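# Place the small beaker inside the drying oven

## Task

Put the small beaker inside the drying oven, and make sure it stays there once the robot lets go.

## Robot and tools

Robot: two UR12e-type arms, left_arm and right_arm. Each stands on its own carriage on a single floor track. left_rail carries left_arm and is always the carriage toward +y. right_rail carries right_arm. Each arm has a Robotiq 140 gripper whose fingers can fold. Cameras: cam_high, cam_low, cam_bench, cam_chamber, cam_panel, cam_side, cam_left_wrist, cam_right_wrist, all 672x504.

Scene frame (used in results): fixed to the table. z = 0 is the table top, +z is up, +x is the way the arms face, +y is toward the arms' left. The track runs along y at x = 0, and the table starts at x = 0.17 m. An arm's base sits at x = 0, y = its carriage position_m, z = 0.04. end_effector_position is in metres and marks the point between the closed pads. The gripper's own +z points along the fingers, and its y axis is the closing direction. Printed positions can be off by a few cm.

execute_actions(actions, cameras): runs actions in sequence. An action can hold "rows", "steps" (1-450, default 15, each step 1/30 s), "until" and device commands. Each row is one flat list of 18 numbers in [-1, 1]. The first 9 are left_arm dx, dy, dz, rx, ry, rz, then left gripper position, force_limit, speed. The last 9 are the same for the right arm. dx..rz are offsets from that arm's Hand target as it stood when the action began, expressed in the Hand target's own axes. 1.0 equals 0.6 m, or 180 degrees for rx/ry/rz, which together form one rotation vector. Every row counts from that same start pose, not from the row before it. Sending an offset again in a later action moves the arm further. Setting all six pose numbers to 0 holds the Hand target. For a gentle start, ramp up slowly (0.01 per row = 0.18 m/s). Gripper position: +1 is fully open (140 mm), the pads meet near -0.8, and -1 closes until blocked. force_limit and speed (both start at +1) set grip force and closing speed. To leave a gripper unchanged, resend its last three numbers; a 0 in those slots is a real command. Device commands: {"left_rail": {"position_m": ...}}, with left_rail ranging -0.8 to 1.5 m and right_rail -1.5 to 0.8 m. These are absolute carriage positions along y. speed_m_s can be 0.01-1 and acceleration_factor 0.1-1. {"stop": true} brakes a carriage. To drive, send position_m and then {"steps": n, "until": {"left_rail": {"position_status": ["!=", "moving"]}}}. Carriages must stay roughly 0.78 m apart. Let a carriage arrive before aiming its gripper at a scene point. An empty actions list returns images and the scene number.

move(target, speed, blend, stop_force, zero, blocking, cameras): a planned straight-line path. target is one 18-number row, or a list of up to 15 rows. Each row uses the same layout, offsets and scale as above, all counted from the Hand targets at the start, not from the previous target. speed is in m/s (0.002-3.2, default 0.25). blend is in m and rounds corners in a list. stop_force is in N (4-120) and ends an arm's path when it meets that much push. Leave stop_force out when moving away from a contact. A move lasts at most 10 s. It ends with a "move:" line giving the outcome (done, off_target, held, fault, moving) and any limits that acted (paced, held). With blocking=false, call wait or stop before the next rows or move.

wait(seconds 0-10) lets the scene run. stop brakes a running move. zoom_image(camera, region [x0,y0,x1,y1], at most 504 px each way) enlarges part of the latest image. zero_wrist_force(arm) tares that arm's wrist sensor. read_manual shows the licences. finished_scene(scene) ends the scene for good; call it only once the beaker sits at rest in the oven with no arm touching it.

Results: per-arm end_effector_position, quaternion and velocities. Hand target is the pose that later offsets count from. Joint positions list rail, then six joints. Joint torques and wrist force/torque are given in end-effector axes. object_status: 0 moving, 1 blocked while opening, 2 blocked while closing (a grip), 3 reached position or pads met. position_measured is in counts: 3 is open, 230 is pads together. Rail position_status can read moving, done, contact_stop, time_out, stopped, stopped_with_arm, stopped_for_other_arm or stopped_for_other_carriage. position_answer can read taken or not_taken. Lines for MOTOR HOT and fault stops may appear.

Gripping: close with -1 and confirm status 2. Grip near the fingertips, since a grip close to the palm can slip on narrow parts. Fingertips pushed onto a surface fold without much force, and a grip attempted after that can fail.

Avoid: dropping the beaker, or letting go of it while it is moving. Anything that falls off the table or lands on the track or metal strip fails the task. Avoid hard hits on fixed or heavy objects and pushing past a firm contact, since a force fault trips near 150 N and joint torque limits cause a 10 s stop. Avoid contact between the two arms or carriages, and large twisting loads on the gripper. Keep paths away from an arm's own base.

Each tool is called after ">>>" as name(argument=value, ...) on one line, values as JSON.

## Session

Scene 1 done. Now look at scene 2.

>>> execute_actions(actions=[])

Scene clock: 0.00 s.
left_arm: end_effector_position=(+0.3563, +1.3479, +0.5790) position_measured=3 object_status=3 end_effector_quat_wxyz=(+0.000, +0.000, +1.000, +0.000) | right_arm: end_effector_position=(+0.3563, -1.1777, +0.5790) position_measured=3 object_status=3 end_effector_quat_wxyz=(+0.000, +0.000, +1.000, +0.000)
Joint positions: left_arm=[1.269 -0.28 -2.157 1.821 -1.235 -1.571 -0.281] | right_arm=[-1.256 -0.281 -2.157 1.821 -1.235 -1.571 -0.28]
Joint velocities: within noise
Joint torques (N m): no reading
Wrist force (N): no reading
Wrist torque (N m): no reading
Wrist force, peak (N): no reading
Hand target: left_arm +0.3563, +1.3479, +0.5790; +0.000, +0.000, +1.000, +0.000 | right_arm +0.3563, -1.1777, +0.5790; +0.000, +0.000, +1.000, +0.000
Tool commands: left_gripper/position=+1.0 left_gripper/force_limit=+1.0 left_gripper/speed=+1.0 right_gripper/position=+1.0 right_gripper/force_limit=+1.0 right_gripper/speed=+1.0
left_rail: position_m=1.269 position_status=done
right_rail: position_m=-1.256 position_status=done

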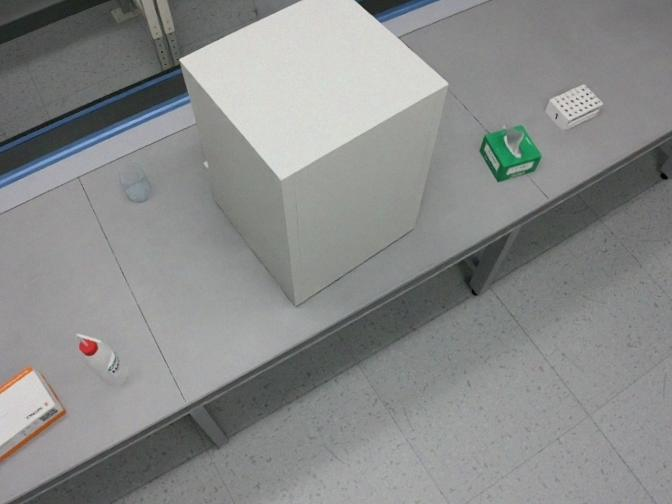

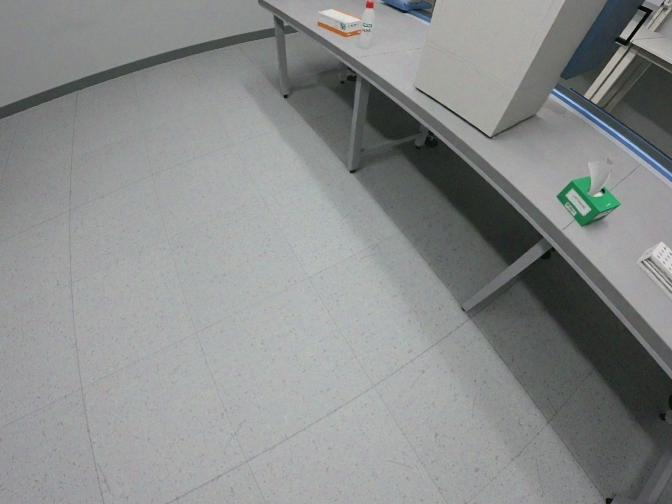

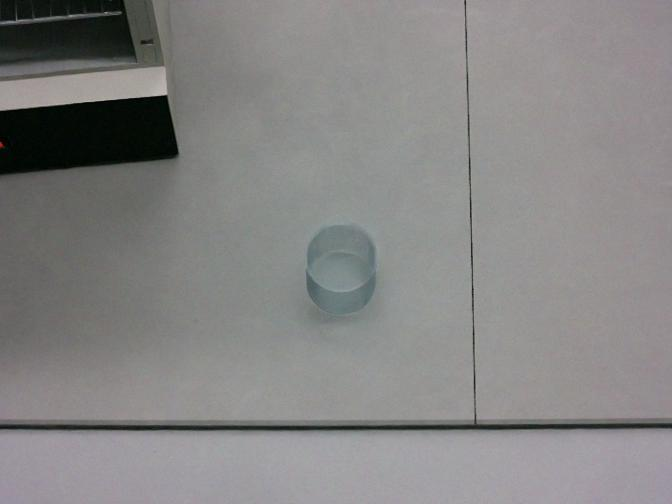

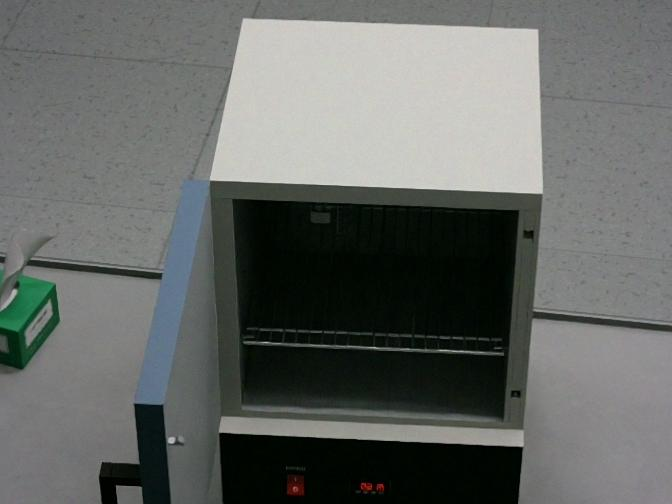

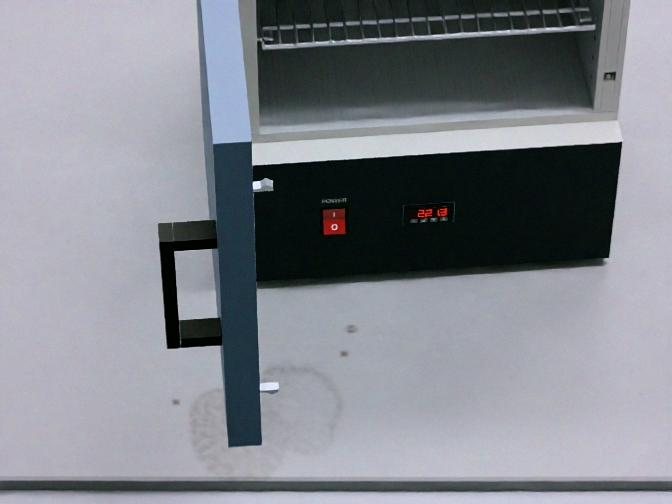

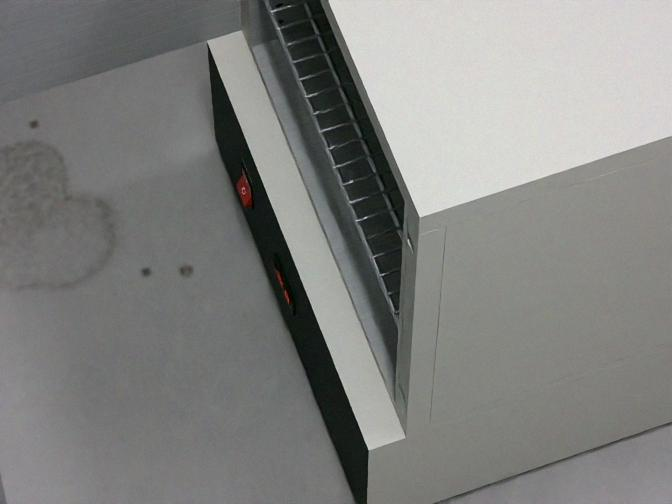

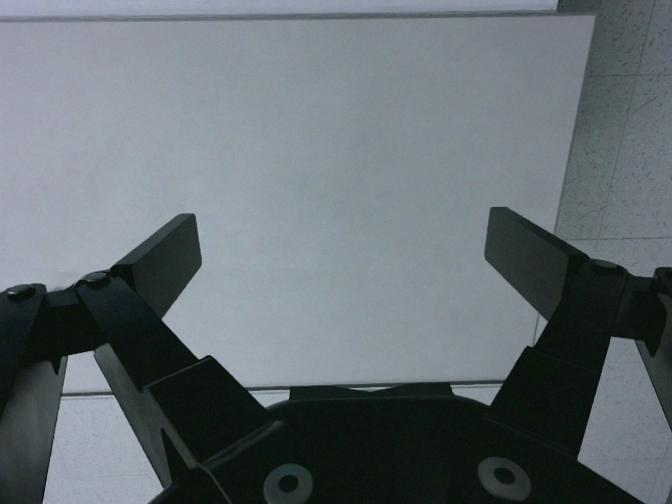

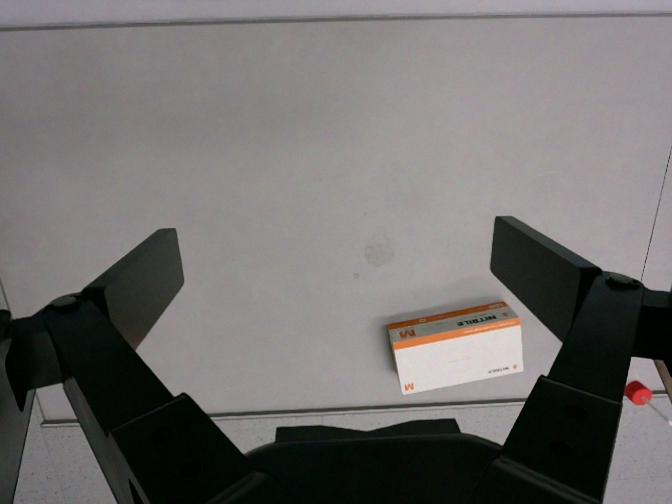

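>>> move(target=[[0,0,0,0,0,0,1,1,1,-0.0733,0.8667,0.1333,-0.3849,0.3849,0.3849,1,1,1],[0,0,0,0,0,0,1,1,1,0.2772,0.9628,0.5483,-0.4898,0.1312,0.6995,1,1,1]], speed=[0.26, 0.26], blend=[0.05, 0], cameras=["cam_right_wrist", "cam_bench"])

Scene clock: 107.33 s.
left_arm: end_effector_position=(+0.3563, +1.3479, +0.5790) position_measured=3 object_status=3 end_effector_quat_wxyz=(+0.000, +0.000, +1.000, +0.000) | right_arm: end_effector_position=(+0.1901, -0.6001, +0.2500) position_measured=3 object_status=3 end_effector_quat_wxyz=(-0.148, +0.791, +0.212, +0.554)
Joint positions: left_arm=[1.269 -0.28 -2.157 1.821 -1.235 -1.571 -0.281] | right_arm=[-1.256 1.392 -1.432 2.106 -0.161 2.37 0.383]
Joint torques (N m): left_arm=[0.41 -1.87 -48.8 -4.49 -0.26 0.23] | right_arm=[5.66 -32.74 -40.53 3.54 5.4 2.37]
Wrist force (N): left_arm=[0.2 0.0 0.2] | right_arm=[-0.9 0.0 -0.4]
Wrist torque (N m): left_arm=[0.00 -0.03 0.00] | right_arm=[0.11 -0.16 -0.17]
Wrist force, peak (N): left_arm=[0.7 0.0 0.0] | right_arm=[-2.6 0.2 -1.3]
Hand target: left_arm +0.3563, +1.3479, +0.5790; +0.000, +0.000, +1.000, +0.000 | right_arm +0.1900, -0.6001, +0.2500; -0.148, +0.791, +0.212, +0.554
Off the commanded pose: left_arm 0.000 m, 0 deg | right_arm 0.000 m, 0 deg.
left_rail: position_m=1.269 position_status=done
right_rail: position_m=-1.256 position_status=done
move: done
Images, in order (width x height): cam_bench 672x504, cam_right_wrist 672x504.

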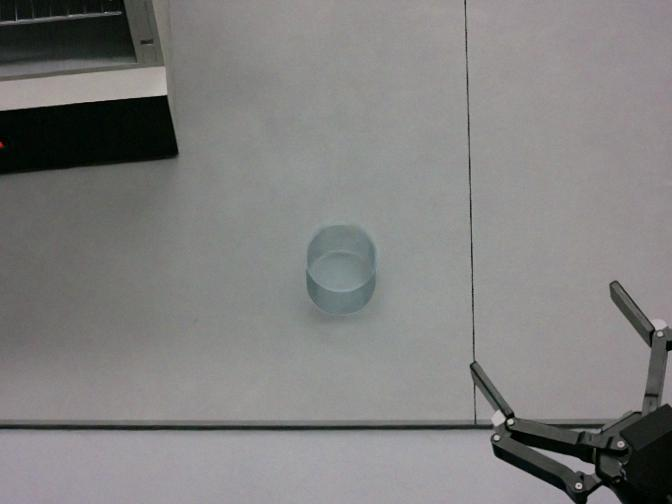

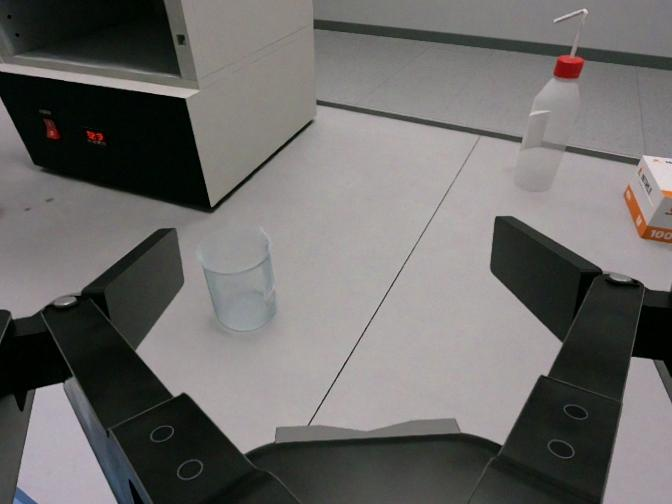

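>>> zoom_image(camera="cam_right_wrist", region=[160, 200, 328, 352])

Scaled by 3.000.

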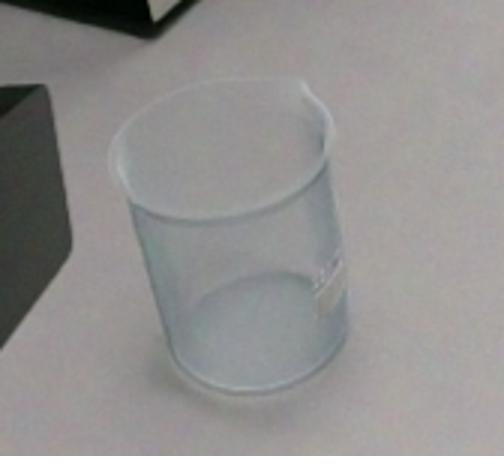

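>>> move(target=[0,0,0,0,0,0,1,1,1,-0.2377,-0.1752,0.2924,0,0,0,1,1,1], speed=0.18, cameras=["cam_right_wrist", "cam_bench"])

>>> zoom_image(camera="cam_right_wrist", region=[200, 120, 452, 372])

Scene clock: 123.67 s.
left_arm: end_effector_position=(+0.3563, +1.3479, +0.5790) position_measured=3 object_status=3 end_effector_quat_wxyz=(+0.000, +0.000, +1.000, +0.000) | right_arm: end_effector_position=(+0.2380, -0.4511, +0.0561) position_measured=3 object_status=3 end_effector_quat_wxyz=(-0.148, +0.791, +0.212, +0.554)
Joint positions: left_arm=[1.269 -0.28 -2.157 1.821 -1.235 -1.571 -0.281] | right_arm=[-1.256 1.359 -0.993 1.916 -0.427 2.341 0.361]
Joint torques (N m): left_arm=[0.14 -1.71 -49.95 -4.63 -0.39 0.17] | right_arm=[-12.75 -60.57 -32.11 -3.63 -2.1 -2.11]
Wrist force (N): left_arm=[0.5 -0.1 0.3] | right_arm=[-0.7 0.1 -0.2]
Wrist torque (N m): left_arm=[-0.03 -0.11 0.00] | right_arm=[0.24 -0.24 0.05]
Wrist force, peak (N): left_arm=[0.6 -0.1 0.1] | right_arm=[-2.1 -0.7 1.1]
Hand target: left_arm +0.3563, +1.3479, +0.5790; +0.000, +0.000, +1.000, +0.000 | right_arm +0.2380, -0.4510, +0.0559; -0.148, +0.791, +0.212, +0.554
Off the commanded pose: left_arm 0.000 m, 0 deg | right_arm 0.000 m, 0 deg.
left_rail: position_m=1.269 position_status=done
right_rail: position_m=-1.256 position_status=done
move: done
Images, in order (width x height): cam_bench 672x504, cam_right_wrist 672x504.

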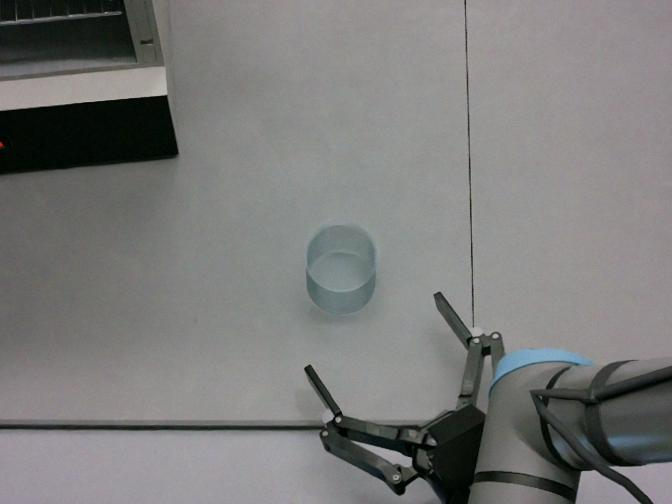

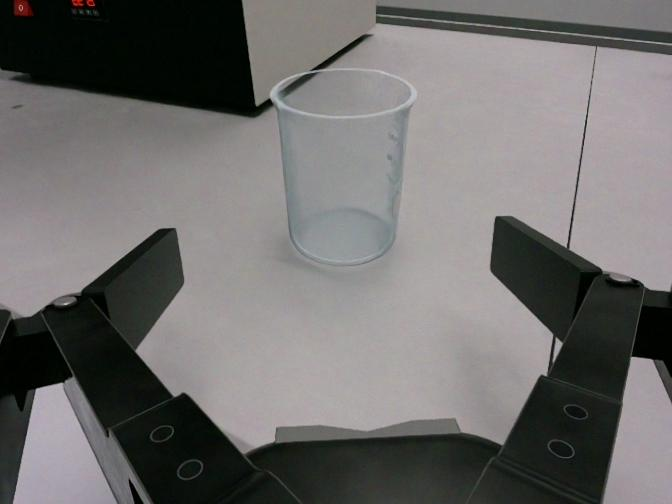

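Scaled by 2.000.

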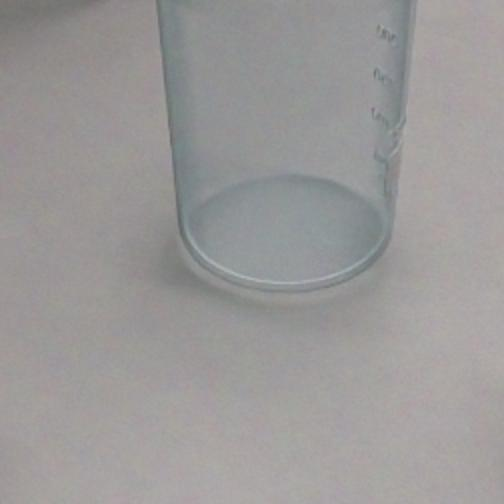

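>>> move(target=[0,0,0,0,0,0,1,1,1,0.0422,0.0097,0.116,0,0,0,1,1,1], speed=0.08, cameras=["cam_right_wrist", "cam_bench"])

>>> zoom_image(camera="cam_right_wrist", region=[160, 80, 520, 400])

Scene clock: 138.63 s.
left_arm: end_effector_position=(+0.3563, +1.3479, +0.5790) position_measured=3 object_status=3 end_effector_quat_wxyz=(+0.000, +0.000, +1.000, +0.000) | right_arm: end_effector_position=(+0.3049, -0.4192, +0.0559) position_measured=3 object_status=3 end_effector_quat_wxyz=(-0.148, +0.791, +0.212, +0.554)
Joint positions: left_arm=[1.269 -0.28 -2.157 1.821 -1.235 -1.571 -0.281] | right_arm=[-1.256 1.27 -0.965 1.856 -0.431 2.263 0.306]
Joint torques (N m): left_arm=[2.18 -1.68 -50.76 -4.75 -0.44 0.22] | right_arm=[-10.93 -61.33 -34.76 2.75 -2.5 -1.99]
Wrist force (N): left_arm=[0.0 0.0 0.2] | right_arm=[-1.0 0.4 -0.7]
Wrist torque (N m): left_arm=[0.00 0.00 0.00] | right_arm=[0.29 -0.23 0.00]
Wrist force, peak (N): left_arm=[0.6 -0.4 0.0] | right_arm=[-1.7 0.0 -0.6]
Hand target: left_arm +0.3563, +1.3479, +0.5790; +0.000, +0.000, +1.000, +0.000 | right_arm +0.3051, -0.4190, +0.0559; -0.148, +0.791, +0.212, +0.554
Off the commanded pose: left_arm 0.000 m, 0 deg | right_arm 0.000 m, 0 deg.
left_rail: position_m=1.269 position_status=done
right_rail: position_m=-1.256 position_status=done
move: done
Images, in order (width x height): cam_bench 672x504, cam_right_wrist 672x504.

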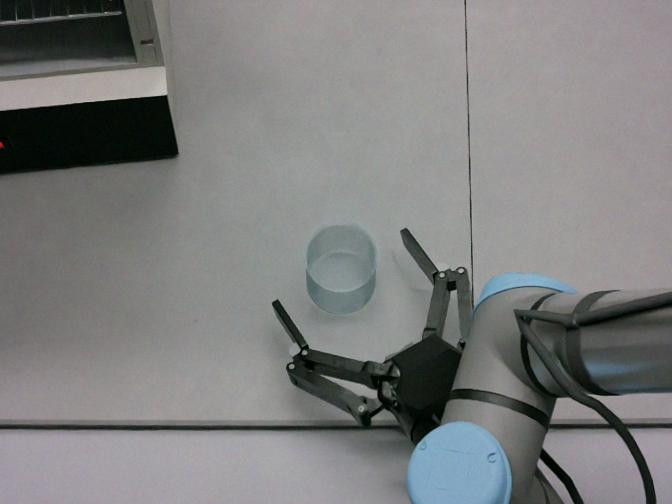

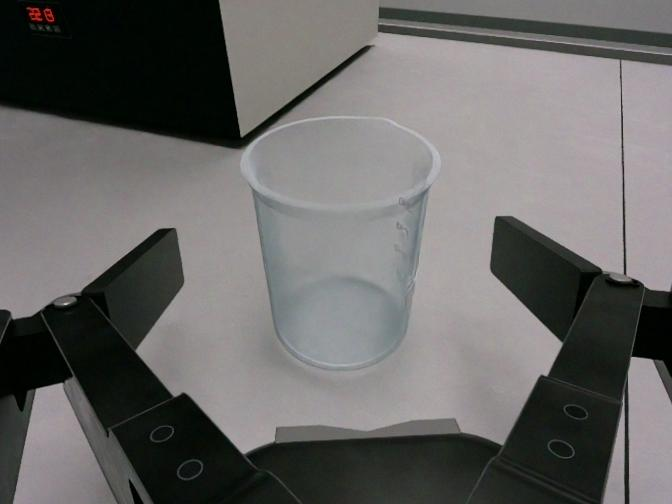

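Scaled by 1.400.

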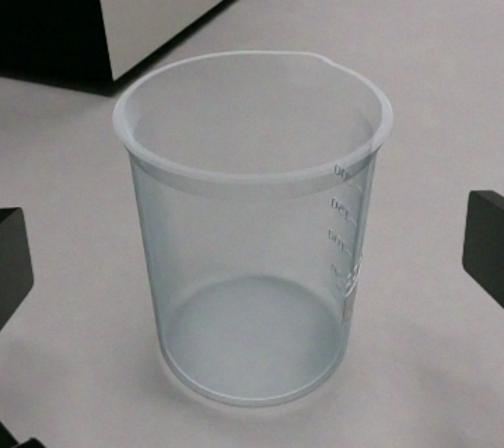

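>>> execute_actions(actions=[{"rows": [[0,0,0,0,0,0,1,1,1,-0.0011,0.0017,-0.0031,0,0,0,0.4,-0.6,-0.3]], "steps": 20}, {"rows": [[0,0,0,0,0,0,1,1,1,0,0,0,0,0,0,-1,-0.6,-1]], "steps": 75}], cameras=["cam_right_wrist"])

Scene clock: 155.50 s.
left_arm: end_effector_position=(+0.3563, +1.3479, +0.5790) position_measured=3 object_status=3 end_effector_quat_wxyz=(+0.000, +0.000, +1.000, +0.000) | right_arm: end_effector_position=(+0.3039, -0.4209, +0.0560) position_measured=124 object_status=2 end_effector_quat_wxyz=(-0.148, +0.791, +0.212, +0.554)
Joint positions: left_arm=[1.269 -0.28 -2.157 1.821 -1.235 -1.571 -0.281] | right_arm=[-1.256 1.271 -0.967 1.86 -0.433 2.263 0.307]
Joint torques (N m): left_arm=[0.59 -2.99 -50.74 -4.39 -0.33 0.58] | right_arm=[4.44 -79.79 -22.37 -1.53 2.87 1.7]
Wrist force (N): left_arm=[0.5 -0.1 0.1] | right_arm=[0.5 0.2 -1.8]
Wrist torque (N m): left_arm=[-0.03 -0.10 0.00] | right_arm=[0.24 -0.18 -0.04]
Wrist force, peak (N): left_arm=[0.5 -0.4 0.2] | right_arm=[1.0 0.1 -2.4]
Hand target: left_arm +0.3563, +1.3479, +0.5790; +0.000, +0.000, +1.000, +0.000 | right_arm +0.3039, -0.4209, +0.0559; -0.148, +0.791, +0.212, +0.554
Off the commanded pose: left_arm 0.000 m, 0 deg | right_arm 0.000 m, 0 deg.
left_rail: position_m=1.269 position_status=done
right_rail: position_m=-1.256 position_status=done
Images, in order (width x height): cam_right_wrist 672x504.

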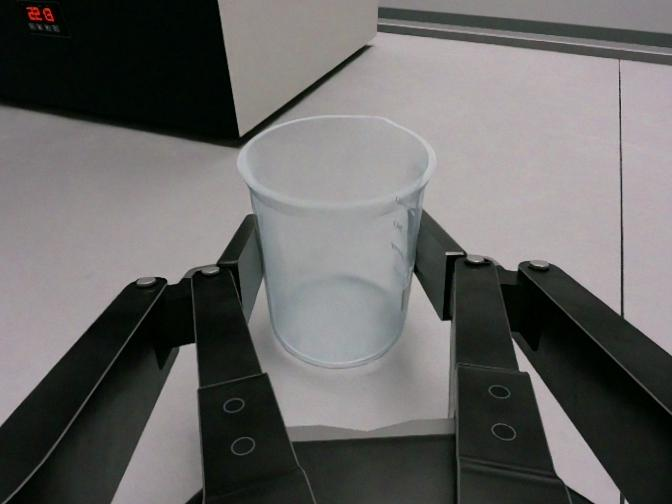

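>>> move(target=[[0,0,0,0,0,0,1,1,1,0.0783,0,-0.0285,0,0,0,-1,-0.6,-1],[0,0,0,0,0,0,1,1,1,0.4567,0.3955,-0.5195,0,0,0,-1,-0.6,-1]], speed=[0.07, 0.2], blend=[0.03, 0], cameras=["cam_right_wrist"])

Scene clock: 186.23 s.
left_arm: end_effector_position=(+0.3563, +1.3479, +0.5790) position_measured=3 object_status=3 end_effector_quat_wxyz=(+0.000, +0.000, +1.000, +0.000) | right_arm: end_effector_position=(+0.2500, -0.7259, +0.4200) position_measured=124 object_status=2 end_effector_quat_wxyz=(-0.148, +0.791, +0.212, +0.554)
Joint positions: left_arm=[1.269 -0.28 -2.157 1.821 -1.235 -1.571 -0.281] | right_arm=[-1.256 1.156 -1.852 2.143 0.134 2.16 0.245]
Joint torques (N m): left_arm=[0.15 -2.75 -51.6 -4.55 -0.46 0.33] | right_arm=[-12.17 -29 -50.79 2.7 -2.44 -2.06]
Wrist force (N): left_arm=[0.3 0.1 0.0] | right_arm=[-2.0 -0.1 -0.3]
Wrist torque (N m): left_arm=[0.03 -0.07 0.00] | right_arm=[0.12 -0.22 0.07]
Wrist force, peak (N): left_arm=[0.7 0.0 0.2] | right_arm=[-3.1 0.6 -0.2]
Hand target: left_arm +0.3563, +1.3479, +0.5790; +0.000, +0.000, +1.000, +0.000 | right_arm +0.2500, -0.7259, +0.4201; -0.148, +0.791, +0.212, +0.554
Off the commanded pose: left_arm 0.000 m, 0 deg | right_arm 0.000 m, 0 deg.
left_rail: position_m=1.269 position_status=done
right_rail: position_m=-1.256 position_status=done
move: done; blend cut to 0.025 m at target 1
Images, in order (width x height): cam_right_wrist 672x504.

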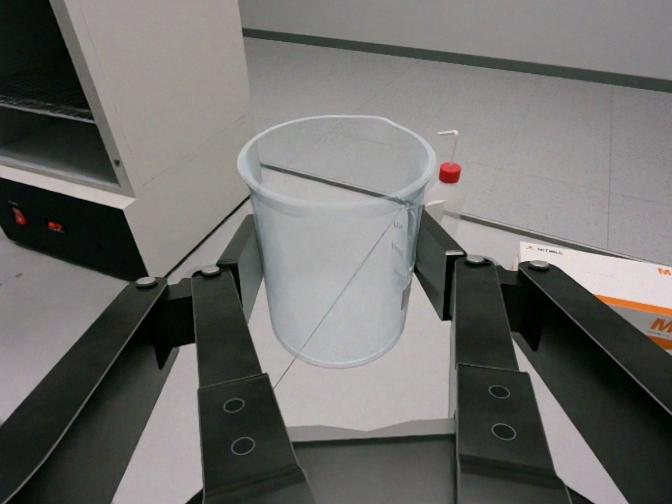

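>>> execute_actions(actions=[{"right_rail": {"position_m": -0.6, "speed_m_s": 0.35, "acceleration_factor": 0.3}, "left_rail": {"position_m": 0.6, "speed_m_s": 0.35, "acceleration_factor": 0.4}, "steps": 300, "until": {"all": {"status": "ended"}}}], cameras=["cam_right_wrist", "cam_chamber", "cam_panel"])

Scene clock: 197.50 s.
left_arm: end_effector_position=(+0.3563, +0.6786, +0.5790) position_measured=3 object_status=3 end_effector_quat_wxyz=(+0.000, +0.000, +1.000, +0.000) | right_arm: end_effector_position=(+0.2500, -0.0696, +0.4201) position_measured=124 object_status=2 end_effector_quat_wxyz=(-0.148, +0.791, +0.212, +0.554)
Joint positions: left_arm=[0.6 -0.28 -2.157 1.821 -1.235 -1.571 -0.281] | right_arm=[-0.6 1.156 -1.853 2.143 0.134 2.16 0.245]
Joint torques (N m): left_arm=[1.53 -4.04 -52.44 -4.99 -0.52 0.39] | right_arm=[-5.2 -4.68 -41.16 -1.76 -2.01 -1.95]
Wrist force (N): left_arm=[0.1 0.0 0.0] | right_arm=[-1.9 0.4 0.0]
Wrist torque (N m): left_arm=[0.01 -0.02 0.00] | right_arm=[0.23 -0.24 0.08]
Wrist force, peak (N): left_arm=[0.2 1.1 0.1] | right_arm=[-2.4 0.6 -0.3]
Hand target: left_arm +0.3563, +0.6786, +0.5790; +0.000, +0.000, +1.000, +0.000 | right_arm +0.2500, -0.0696, +0.4201; -0.148, +0.791, +0.212, +0.554
Tool commands: left_gripper/position=+1.0 left_gripper/force_limit=+1.0 left_gripper/speed=+1.0 right_gripper/position=-1.0 right_gripper/force_limit=-0.6 right_gripper/speed=-1.0
Off the commanded pose: left_arm 0.000 m, 0 deg | right_arm 0.000 m, 0 deg.
left_rail: position_m=0.600 speed_m_s=0.35 position_status=done
right_rail: position_m=-0.600 speed_m_s=0.35 position_status=done
Images, in order (width x height): cam_chamber 672x504, cam_panel 672x504, cam_right_wrist 672x504.

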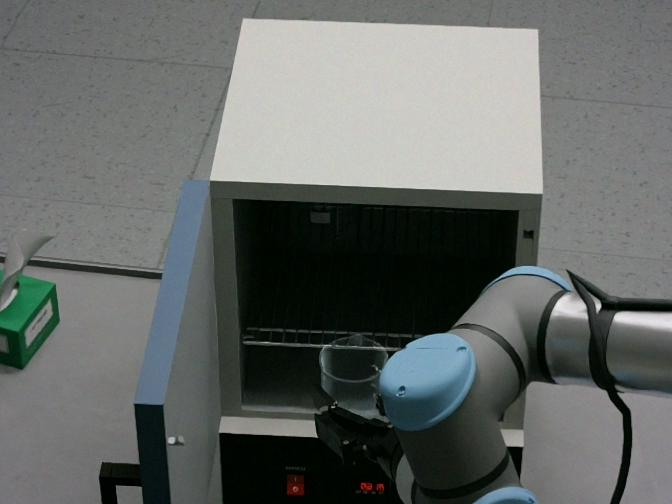

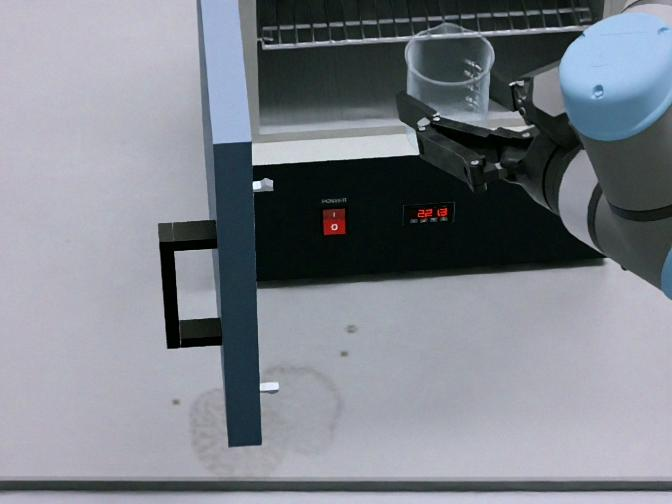

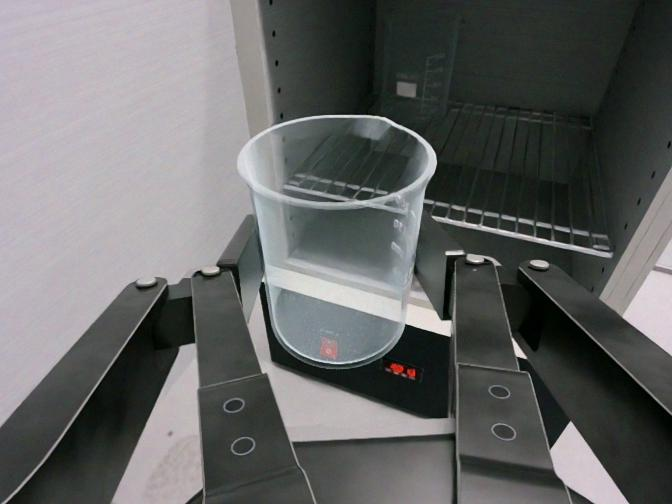

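>>> move(target=[[0,0,0,0,0,0,1,1,1,0.017,0.1088,0.1932,0,0,0,-1,-0.6,-1],[0,0,0,0,0,0,1,1,1,0.0924,0.1973,0.4494,0,0,0,-1,-0.6,-1]], speed=[0.14, 0.09], blend=[0.03, 0], stop_force=14, cameras=["cam_right_wrist", "cam_chamber", "cam_panel", "cam_side"])

Scene clock: 228.03 s.
left_arm: end_effector_position=(+0.3563, +0.6786, +0.5790) position_measured=3 object_status=3 end_effector_quat_wxyz=(+0.000, +0.000, +1.000, +0.000) | right_arm: end_effector_position=(+0.5451, -0.0360, +0.3800) position_measured=124 object_status=2 end_effector_quat_wxyz=(-0.148, +0.791, +0.212, +0.554)
Joint positions: left_arm=[0.6 -0.28 -2.157 1.821 -1.235 -1.571 -0.281] | right_arm=[-0.6 0.618 -1.624 2.026 -0.051 1.659 0.032]
Joint torques (N m): left_arm=[1.71 -2.87 -52.09 -4.92 -0.63 0.45] | right_arm=[-10.22 -25.19 -50.03 -5.55 -3.41 -1.55]
Wrist force (N): left_arm=[0.5 -0.2 -0.2] | right_arm=[-1.4 -0.4 -0.7]
Wrist torque (N m): left_arm=[-0.04 -0.10 0.00] | right_arm=[0.00 -0.35 0.10]
Wrist force, peak (N): left_arm=[0.6 0.4 -0.1] | right_arm=[-2.5 -0.6 -1.0]
Hand target: left_arm +0.3563, +0.6786, +0.5790; +0.000, +0.000, +1.000, +0.000 | right_arm +0.5451, -0.0360, +0.3800; -0.148, +0.791, +0.212, +0.554
Off the commanded pose: left_arm 0.000 m, 0 deg | right_arm 0.000 m, 0 deg.
left_rail: position_m=0.600 speed_m_s=0.35 position_status=done
right_rail: position_m=-0.600 speed_m_s=0.35 position_status=done
move: done
Images, in order (width x height): cam_chamber 672x504, cam_panel 672x504, cam_side 672x504, cam_right_wrist 672x504.

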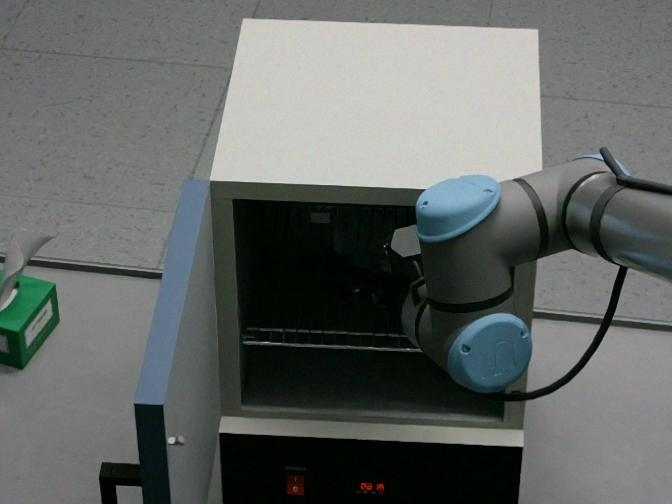

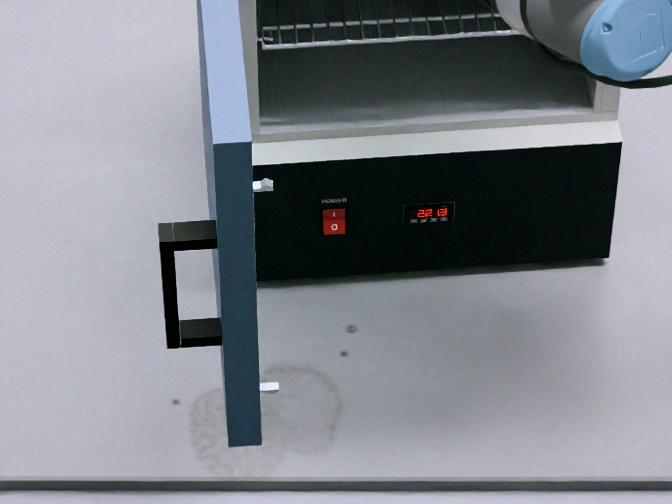

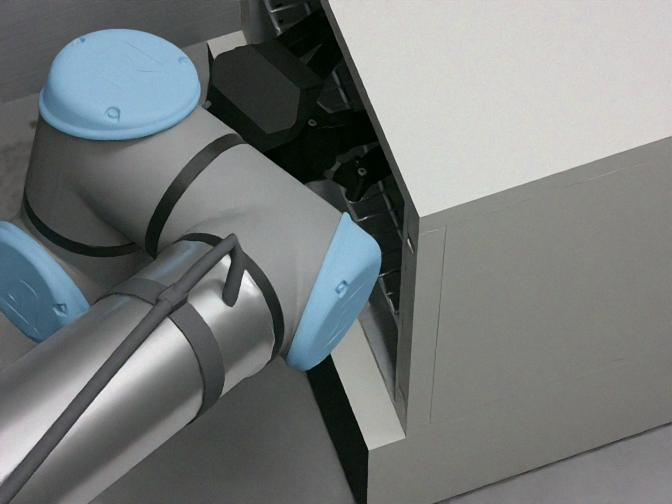

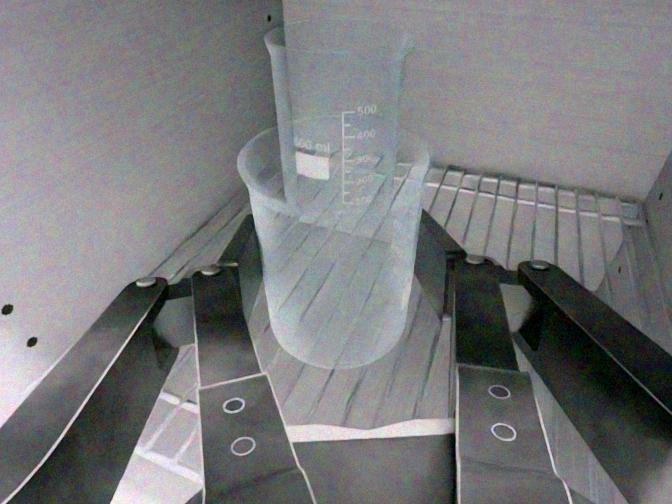

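>>> move(target=[0,0,0,0,0,0,1,1,1,-0.0861,0,0.0314,0,0,0,-1,-0.6,-1], speed=0.018, stop_force=4, cameras=["cam_right_wrist", "cam_chamber"])

Scene clock: 236.40 s.
left_arm: end_effector_position=(+0.3563, +0.6786, +0.5790) position_measured=3 object_status=3 end_effector_quat_wxyz=(+0.000, +0.000, +1.000, +0.000) | right_arm: end_effector_position=(+0.5451, -0.0360, +0.3580) position_measured=124 object_status=2 end_effector_quat_wxyz=(-0.148, +0.791, +0.212, +0.554)
Joint positions: left_arm=[0.6 -0.28 -2.157 1.821 -1.235 -1.571 -0.281] | right_arm=[-0.6 0.618 -1.607 2.052 -0.094 1.659 0.032]
Joint torques (N m): left_arm=[1.16 -4.97 -53.64 -4.77 -0.73 0.61] | right_arm=[-10.85 -50.56 -47.55 1.66 -2.24 -2.05]
Wrist force (N): left_arm=[0.2 0.0 0.0] | right_arm=[1.1 -0.6 -1.5]
Wrist torque (N m): left_arm=[-0.01 -0.03 0.00] | right_arm=[0.00 -0.42 0.07]
Wrist force, peak (N): left_arm=[0.6 0.0 -0.2] | right_arm=[10.8 -0.6 -8.1]
Hand target: left_arm +0.3563, +0.6786, +0.5790; +0.000, +0.000, +1.000, +0.000 | right_arm +0.5451, -0.0360, +0.3580; -0.148, +0.791, +0.212, +0.554 (not the last commanded pose)
Off the commanded pose: left_arm 0.000 m, 0 deg | right_arm 0.033 m, 0 deg.
left_rail: position_m=0.600 speed_m_s=0.35 position_status=done
right_rail: position_m=-0.600 speed_m_s=0.35 position_status=done
move: contact (right_arm)
Images, in order (width x height): cam_chamber 672x504, cam_right_wrist 672x504.

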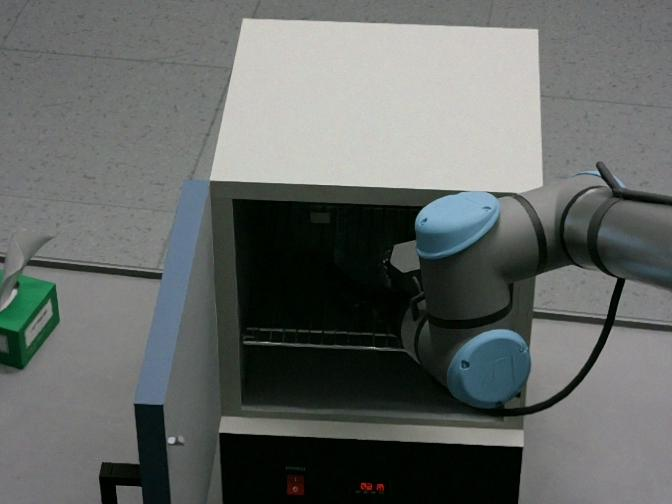

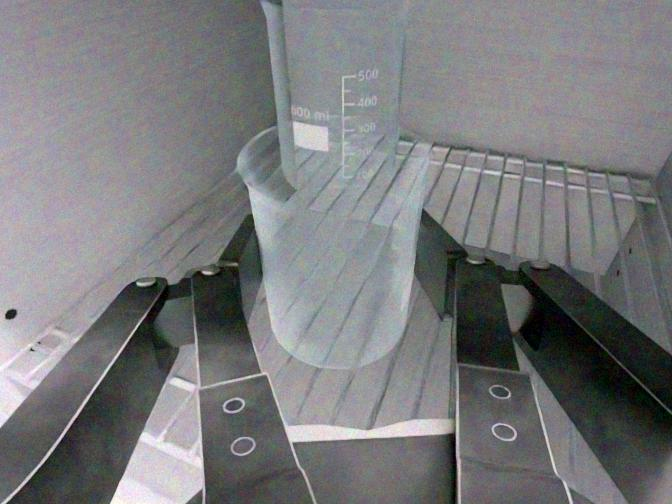

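>>> execute_actions(actions=[{"rows": [[0,0,0,0,0,0,1,1,1,0,0,0,0,0,0,0.35,-0.6,-1]], "steps": 40}], cameras=["cam_right_wrist"])

Scene clock: 242.53 s.
left_arm: end_effector_position=(+0.3563, +0.6786, +0.5790) position_measured=3 object_status=3 end_effector_quat_wxyz=(+0.000, +0.000, +1.000, +0.000) | right_arm: end_effector_position=(+0.5451, -0.0360, +0.3580) position_measured=85 object_status=3 end_effector_quat_wxyz=(-0.148, +0.791, +0.212, +0.554)
Joint positions: left_arm=[0.6 -0.28 -2.157 1.821 -1.235 -1.571 -0.281] | right_arm=[-0.6 0.618 -1.607 2.052 -0.094 1.659 0.032]
Joint torques (N m): left_arm=[1.17 -6.08 -53.19 -5.17 -0.81 0.75] | right_arm=[-9.26 -50.02 -45.36 -2.82 0.9 -1.91]
Wrist force (N): left_arm=[0.5 -0.1 0.0] | right_arm=[0.3 -0.9 -1.2]
Wrist torque (N m): left_arm=[-0.02 -0.10 0.00] | right_arm=[-0.11 -0.52 0.08]
Wrist force, peak (N): left_arm=[0.6 -0.2 -0.2] | right_arm=[1.7 -0.9 -2.1]
Hand target: left_arm +0.3563, +0.6786, +0.5790; +0.000, +0.000, +1.000, +0.000 | right_arm +0.5451, -0.0360, +0.3580; -0.148, +0.791, +0.212, +0.554
Off the commanded pose: left_arm 0.000 m, 0 deg | right_arm 0.000 m, 0 deg.
left_rail: position_m=0.600 speed_m_s=0.35 position_status=done
right_rail: position_m=-0.600 speed_m_s=0.35 position_status=done
Images, in order (width x height): cam_right_wrist 672x504.

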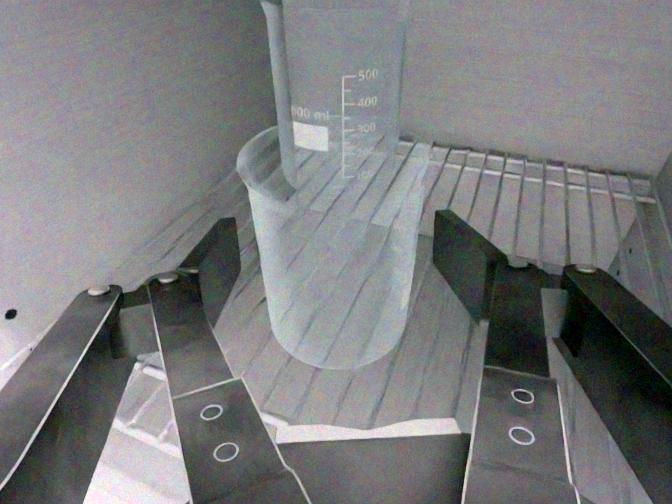

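>>> move(target=[[0,0,0,0,0,0,1,1,1,-0.0812,0,-0.2719,0,0,0,0.35,-0.6,-1],[0,0,0,0,0,0,1,1,1,-0.0812,0,-0.4419,0,0,0,0.35,-0.6,-1]], speed=[0.1, 0.15], blend=[0.02, 0], cameras=["cam_right_wrist", "cam_chamber"])

Scene clock: 254.53 s.
left_arm: end_effector_position=(+0.3563, +0.6786, +0.5790) position_measured=3 object_status=3 end_effector_quat_wxyz=(+0.000, +0.000, +1.000, +0.000) | right_arm: end_effector_position=(+0.3150, -0.1688, +0.4029) position_measured=85 object_status=3 end_effector_quat_wxyz=(-0.148, +0.791, +0.212, +0.554)
Joint positions: left_arm=[0.6 -0.28 -2.157 1.821 -1.235 -1.571 -0.281] | right_arm=[-0.6 0.743 -2.093 2.305 0.145 1.777 0.076]
Joint torques (N m): left_arm=[2.28 -7.88 -53.35 -5.31 -0.54 0.97] | right_arm=[6.02 -13.73 -37.93 1.58 4.17 2.43]
Wrist force (N): left_arm=[0.2 -0.3 0.2] | right_arm=[0.1 -0.7 -0.8]
Wrist torque (N m): left_arm=[-0.08 -0.05 0.00] | right_arm=[-0.06 -0.47 0.03]
Wrist force, peak (N): left_arm=[0.6 -0.2 -0.4] | right_arm=[0.0 -0.8 -2.4]
Hand target: left_arm +0.3563, +0.6786, +0.5790; +0.000, +0.000, +1.000, +0.000 | right_arm +0.3149, -0.1689, +0.4029; -0.148, +0.791, +0.212, +0.554
Off the commanded pose: left_arm 0.000 m, 0 deg | right_arm 0.000 m, 0 deg.
left_rail: position_m=0.600 speed_m_s=0.35 position_status=done
right_rail: position_m=-0.600 speed_m_s=0.35 position_status=done
move: done
Images, in order (width x height): cam_chamber 672x504, cam_right_wrist 672x504.

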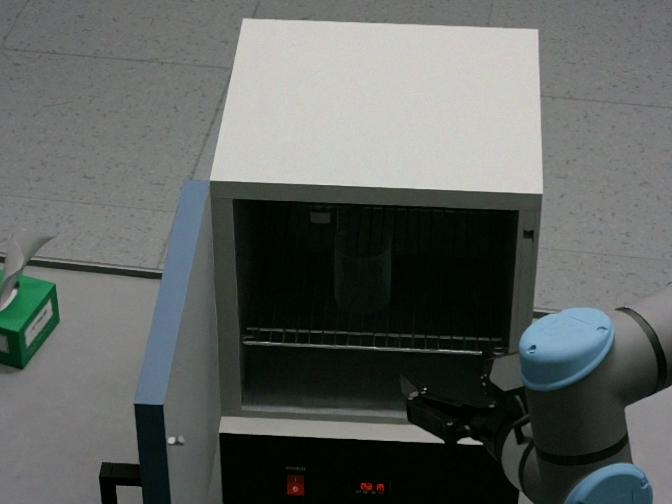

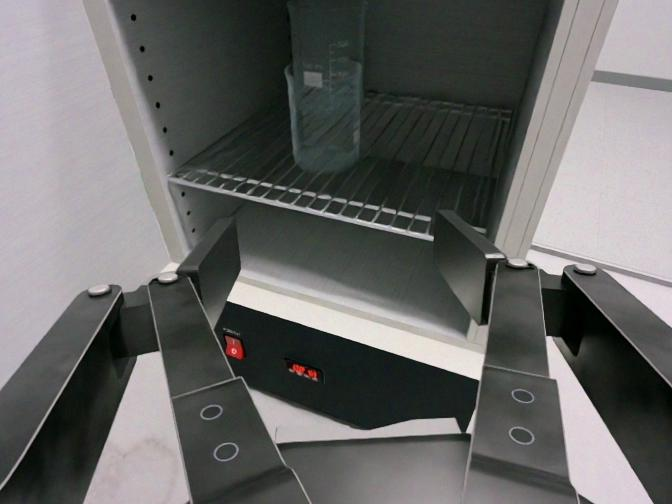

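>>> execute_actions(actions=[{"right_rail": {"position_m": -1.2, "speed_m_s": 0.5, "acceleration_factor": 0.6}, "steps": 300, "until": {"right_rail": {"position_status": ["!=", "moving"]}}}], cameras=["cam_chamber", "cam_panel"])

Scene clock: 296.73 s.
left_arm: end_effector_position=(+0.3563, +0.6786, +0.5790) position_measured=3 object_status=3 end_effector_quat_wxyz=(+0.000, +0.000, +1.000, +0.000) | right_arm: end_effector_position=(+0.3148, -0.7689, +0.4029) position_measured=85 object_status=3 end_effector_quat_wxyz=(-0.148, +0.791, +0.212, +0.554)
Joint positions: left_arm=[0.6 -0.28 -2.157 1.821 -1.235 -1.571 -0.281] | right_arm=[-1.2 0.743 -2.093 2.305 0.146 1.777 0.076]
Joint torques (N m): left_arm=[2.81 -6.7 -53.76 -5.3 -0.74 0.68] | right_arm=[-2.89 -2.78 -43.25 -0.78 2.31 2.25]
Wrist force (N): left_arm=[0.4 0.1 0.3] | right_arm=[0.4 -0.6 -1.5]
Wrist torque (N m): left_arm=[0.01 -0.09 0.00] | right_arm=[-0.02 -0.53 0.03]
Wrist force, peak (N): left_arm=[0.8 0.1 0.2] | right_arm=[0.2 -1.9 -1.1]
Hand target: left_arm +0.3563, +0.6786, +0.5790; +0.000, +0.000, +1.000, +0.000 | right_arm +0.3149, -0.7689, +0.4029; -0.148, +0.791, +0.212, +0.554
Tool commands: left_gripper/position=+1.0 left_gripper/force_limit=+1.0 left_gripper/speed=+1.0 right_gripper/position=+0.35 right_gripper/force_limit=-0.6 right_gripper/speed=-1.0
Off the commanded pose: left_arm 0.000 m, 0 deg | right_arm 0.000 m, 0 deg.
left_rail: position_m=0.600 speed_m_s=0.35 position_status=done
right_rail: position_m=-1.200 speed_m_s=0.50 position_status=done
Images, in order (width x height): cam_chamber 672x504, cam_panel 672x504.

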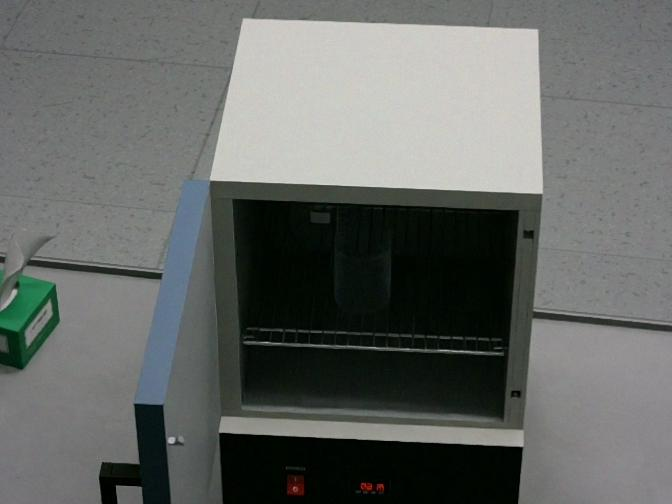

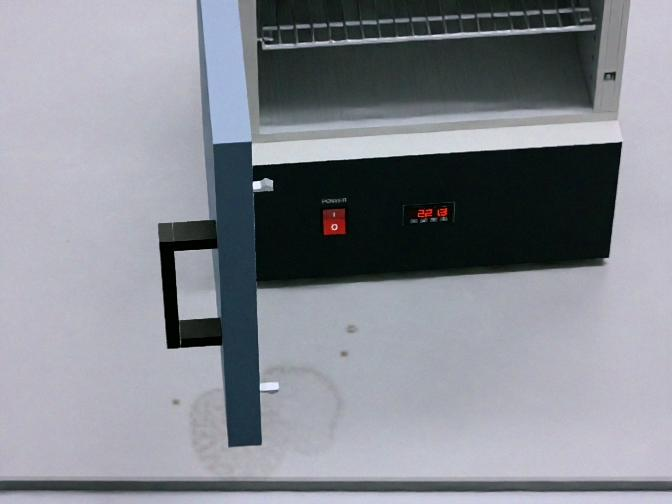

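>>> move(target=[[0.0938,-0.4643,-0.035,0,0,0,-1,-0.5,-0.3,0,0,0,0,0,0,0.35,-0.6,-1],[0.4272,-0.7143,0.0567,0,0,0,-1,-0.5,-0.3,0,0,0,0,0,0,0.35,-0.6,-1]], speed=[0.2, 0.18], blend=[0.06, 0], cameras=["cam_left_wrist", "cam_panel", "cam_chamber"])

Scene clock: 309.53 s.
left_arm: end_effector_position=(+0.1001, +0.2501, +0.5450) position_measured=232 object_status=3 end_effector_quat_wxyz=(+0.000, +0.000, +1.000, +0.000) | right_arm: end_effector_position=(+0.3149, -0.7689, +0.4029) position_measured=85 object_status=3 end_effector_quat_wxyz=(-0.148, +0.791, +0.212, +0.554)
Joint positions: left_arm=[0.6 -1.791 -2.176 1.891 -1.285 -1.571 -1.791] | right_arm=[-1.2 0.743 -2.093 2.305 0.146 1.777 0.076]
Joint torques (N m): left_arm=[-8.77 15.32 -42.47 -7.01 3.9 -4.13] | right_arm=[-8.23 6.5 -49.93 -3.12 -2.26 1.87]
Wrist force (N): left_arm=[0.7 0.2 -0.1] | right_arm=[0.0 -0.5 -1.3]
Wrist torque (N m): left_arm=[0.01 -0.10 0.04] | right_arm=[-0.01 -0.45 0.03]
Wrist force, peak (N): left_arm=[1.9 -0.7 0.7] | right_arm=[0.1 -0.7 -1.7]
Hand target: left_arm +0.1000, +0.2500, +0.5450; +0.000, +0.000, +1.000, +0.000 | right_arm +0.3149, -0.7689, +0.4029; -0.148, +0.791, +0.212, +0.554
Off the commanded pose: left_arm 0.000 m, 0 deg | right_arm 0.000 m, 0 deg.
left_rail: position_m=0.600 speed_m_s=0.35 position_status=done
right_rail: position_m=-1.200 speed_m_s=0.50 position_status=done
move: done
Images, in order (width x height): cam_chamber 672x504, cam_panel 672x504, cam_left_wrist 672x504.

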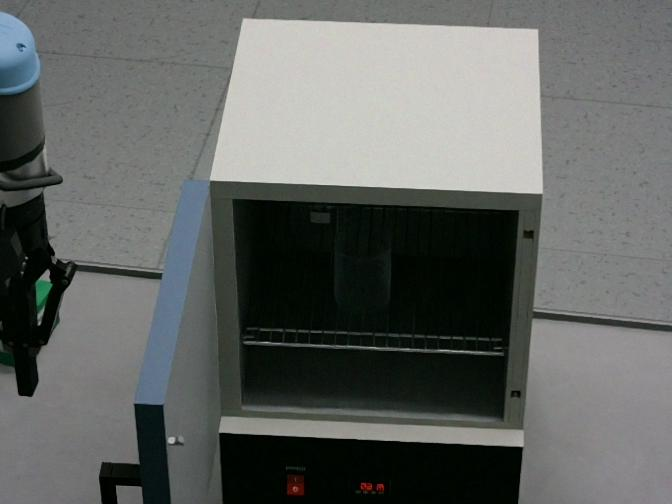

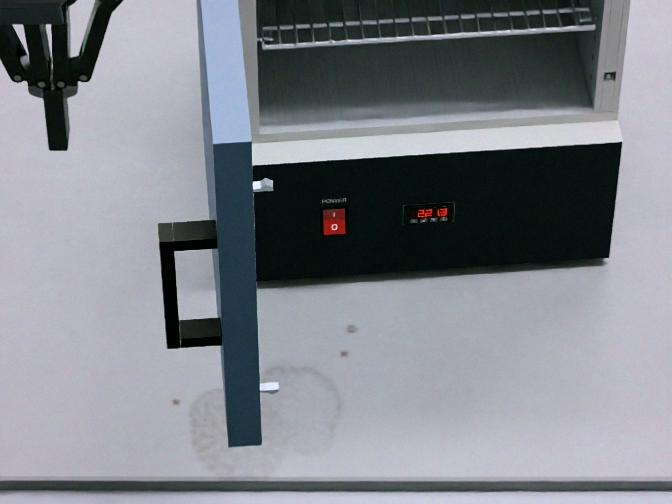

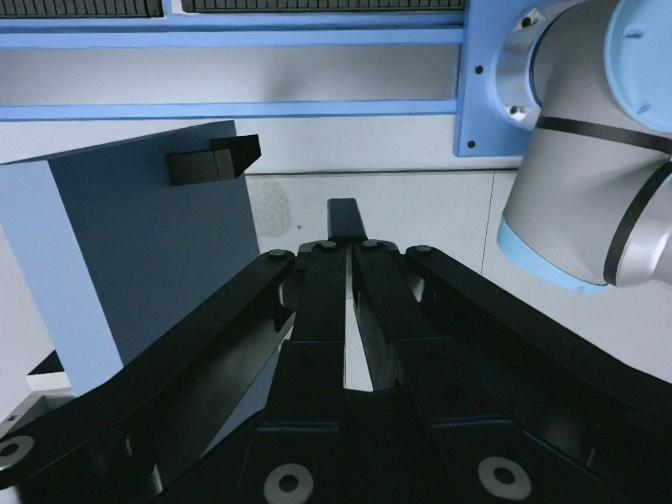

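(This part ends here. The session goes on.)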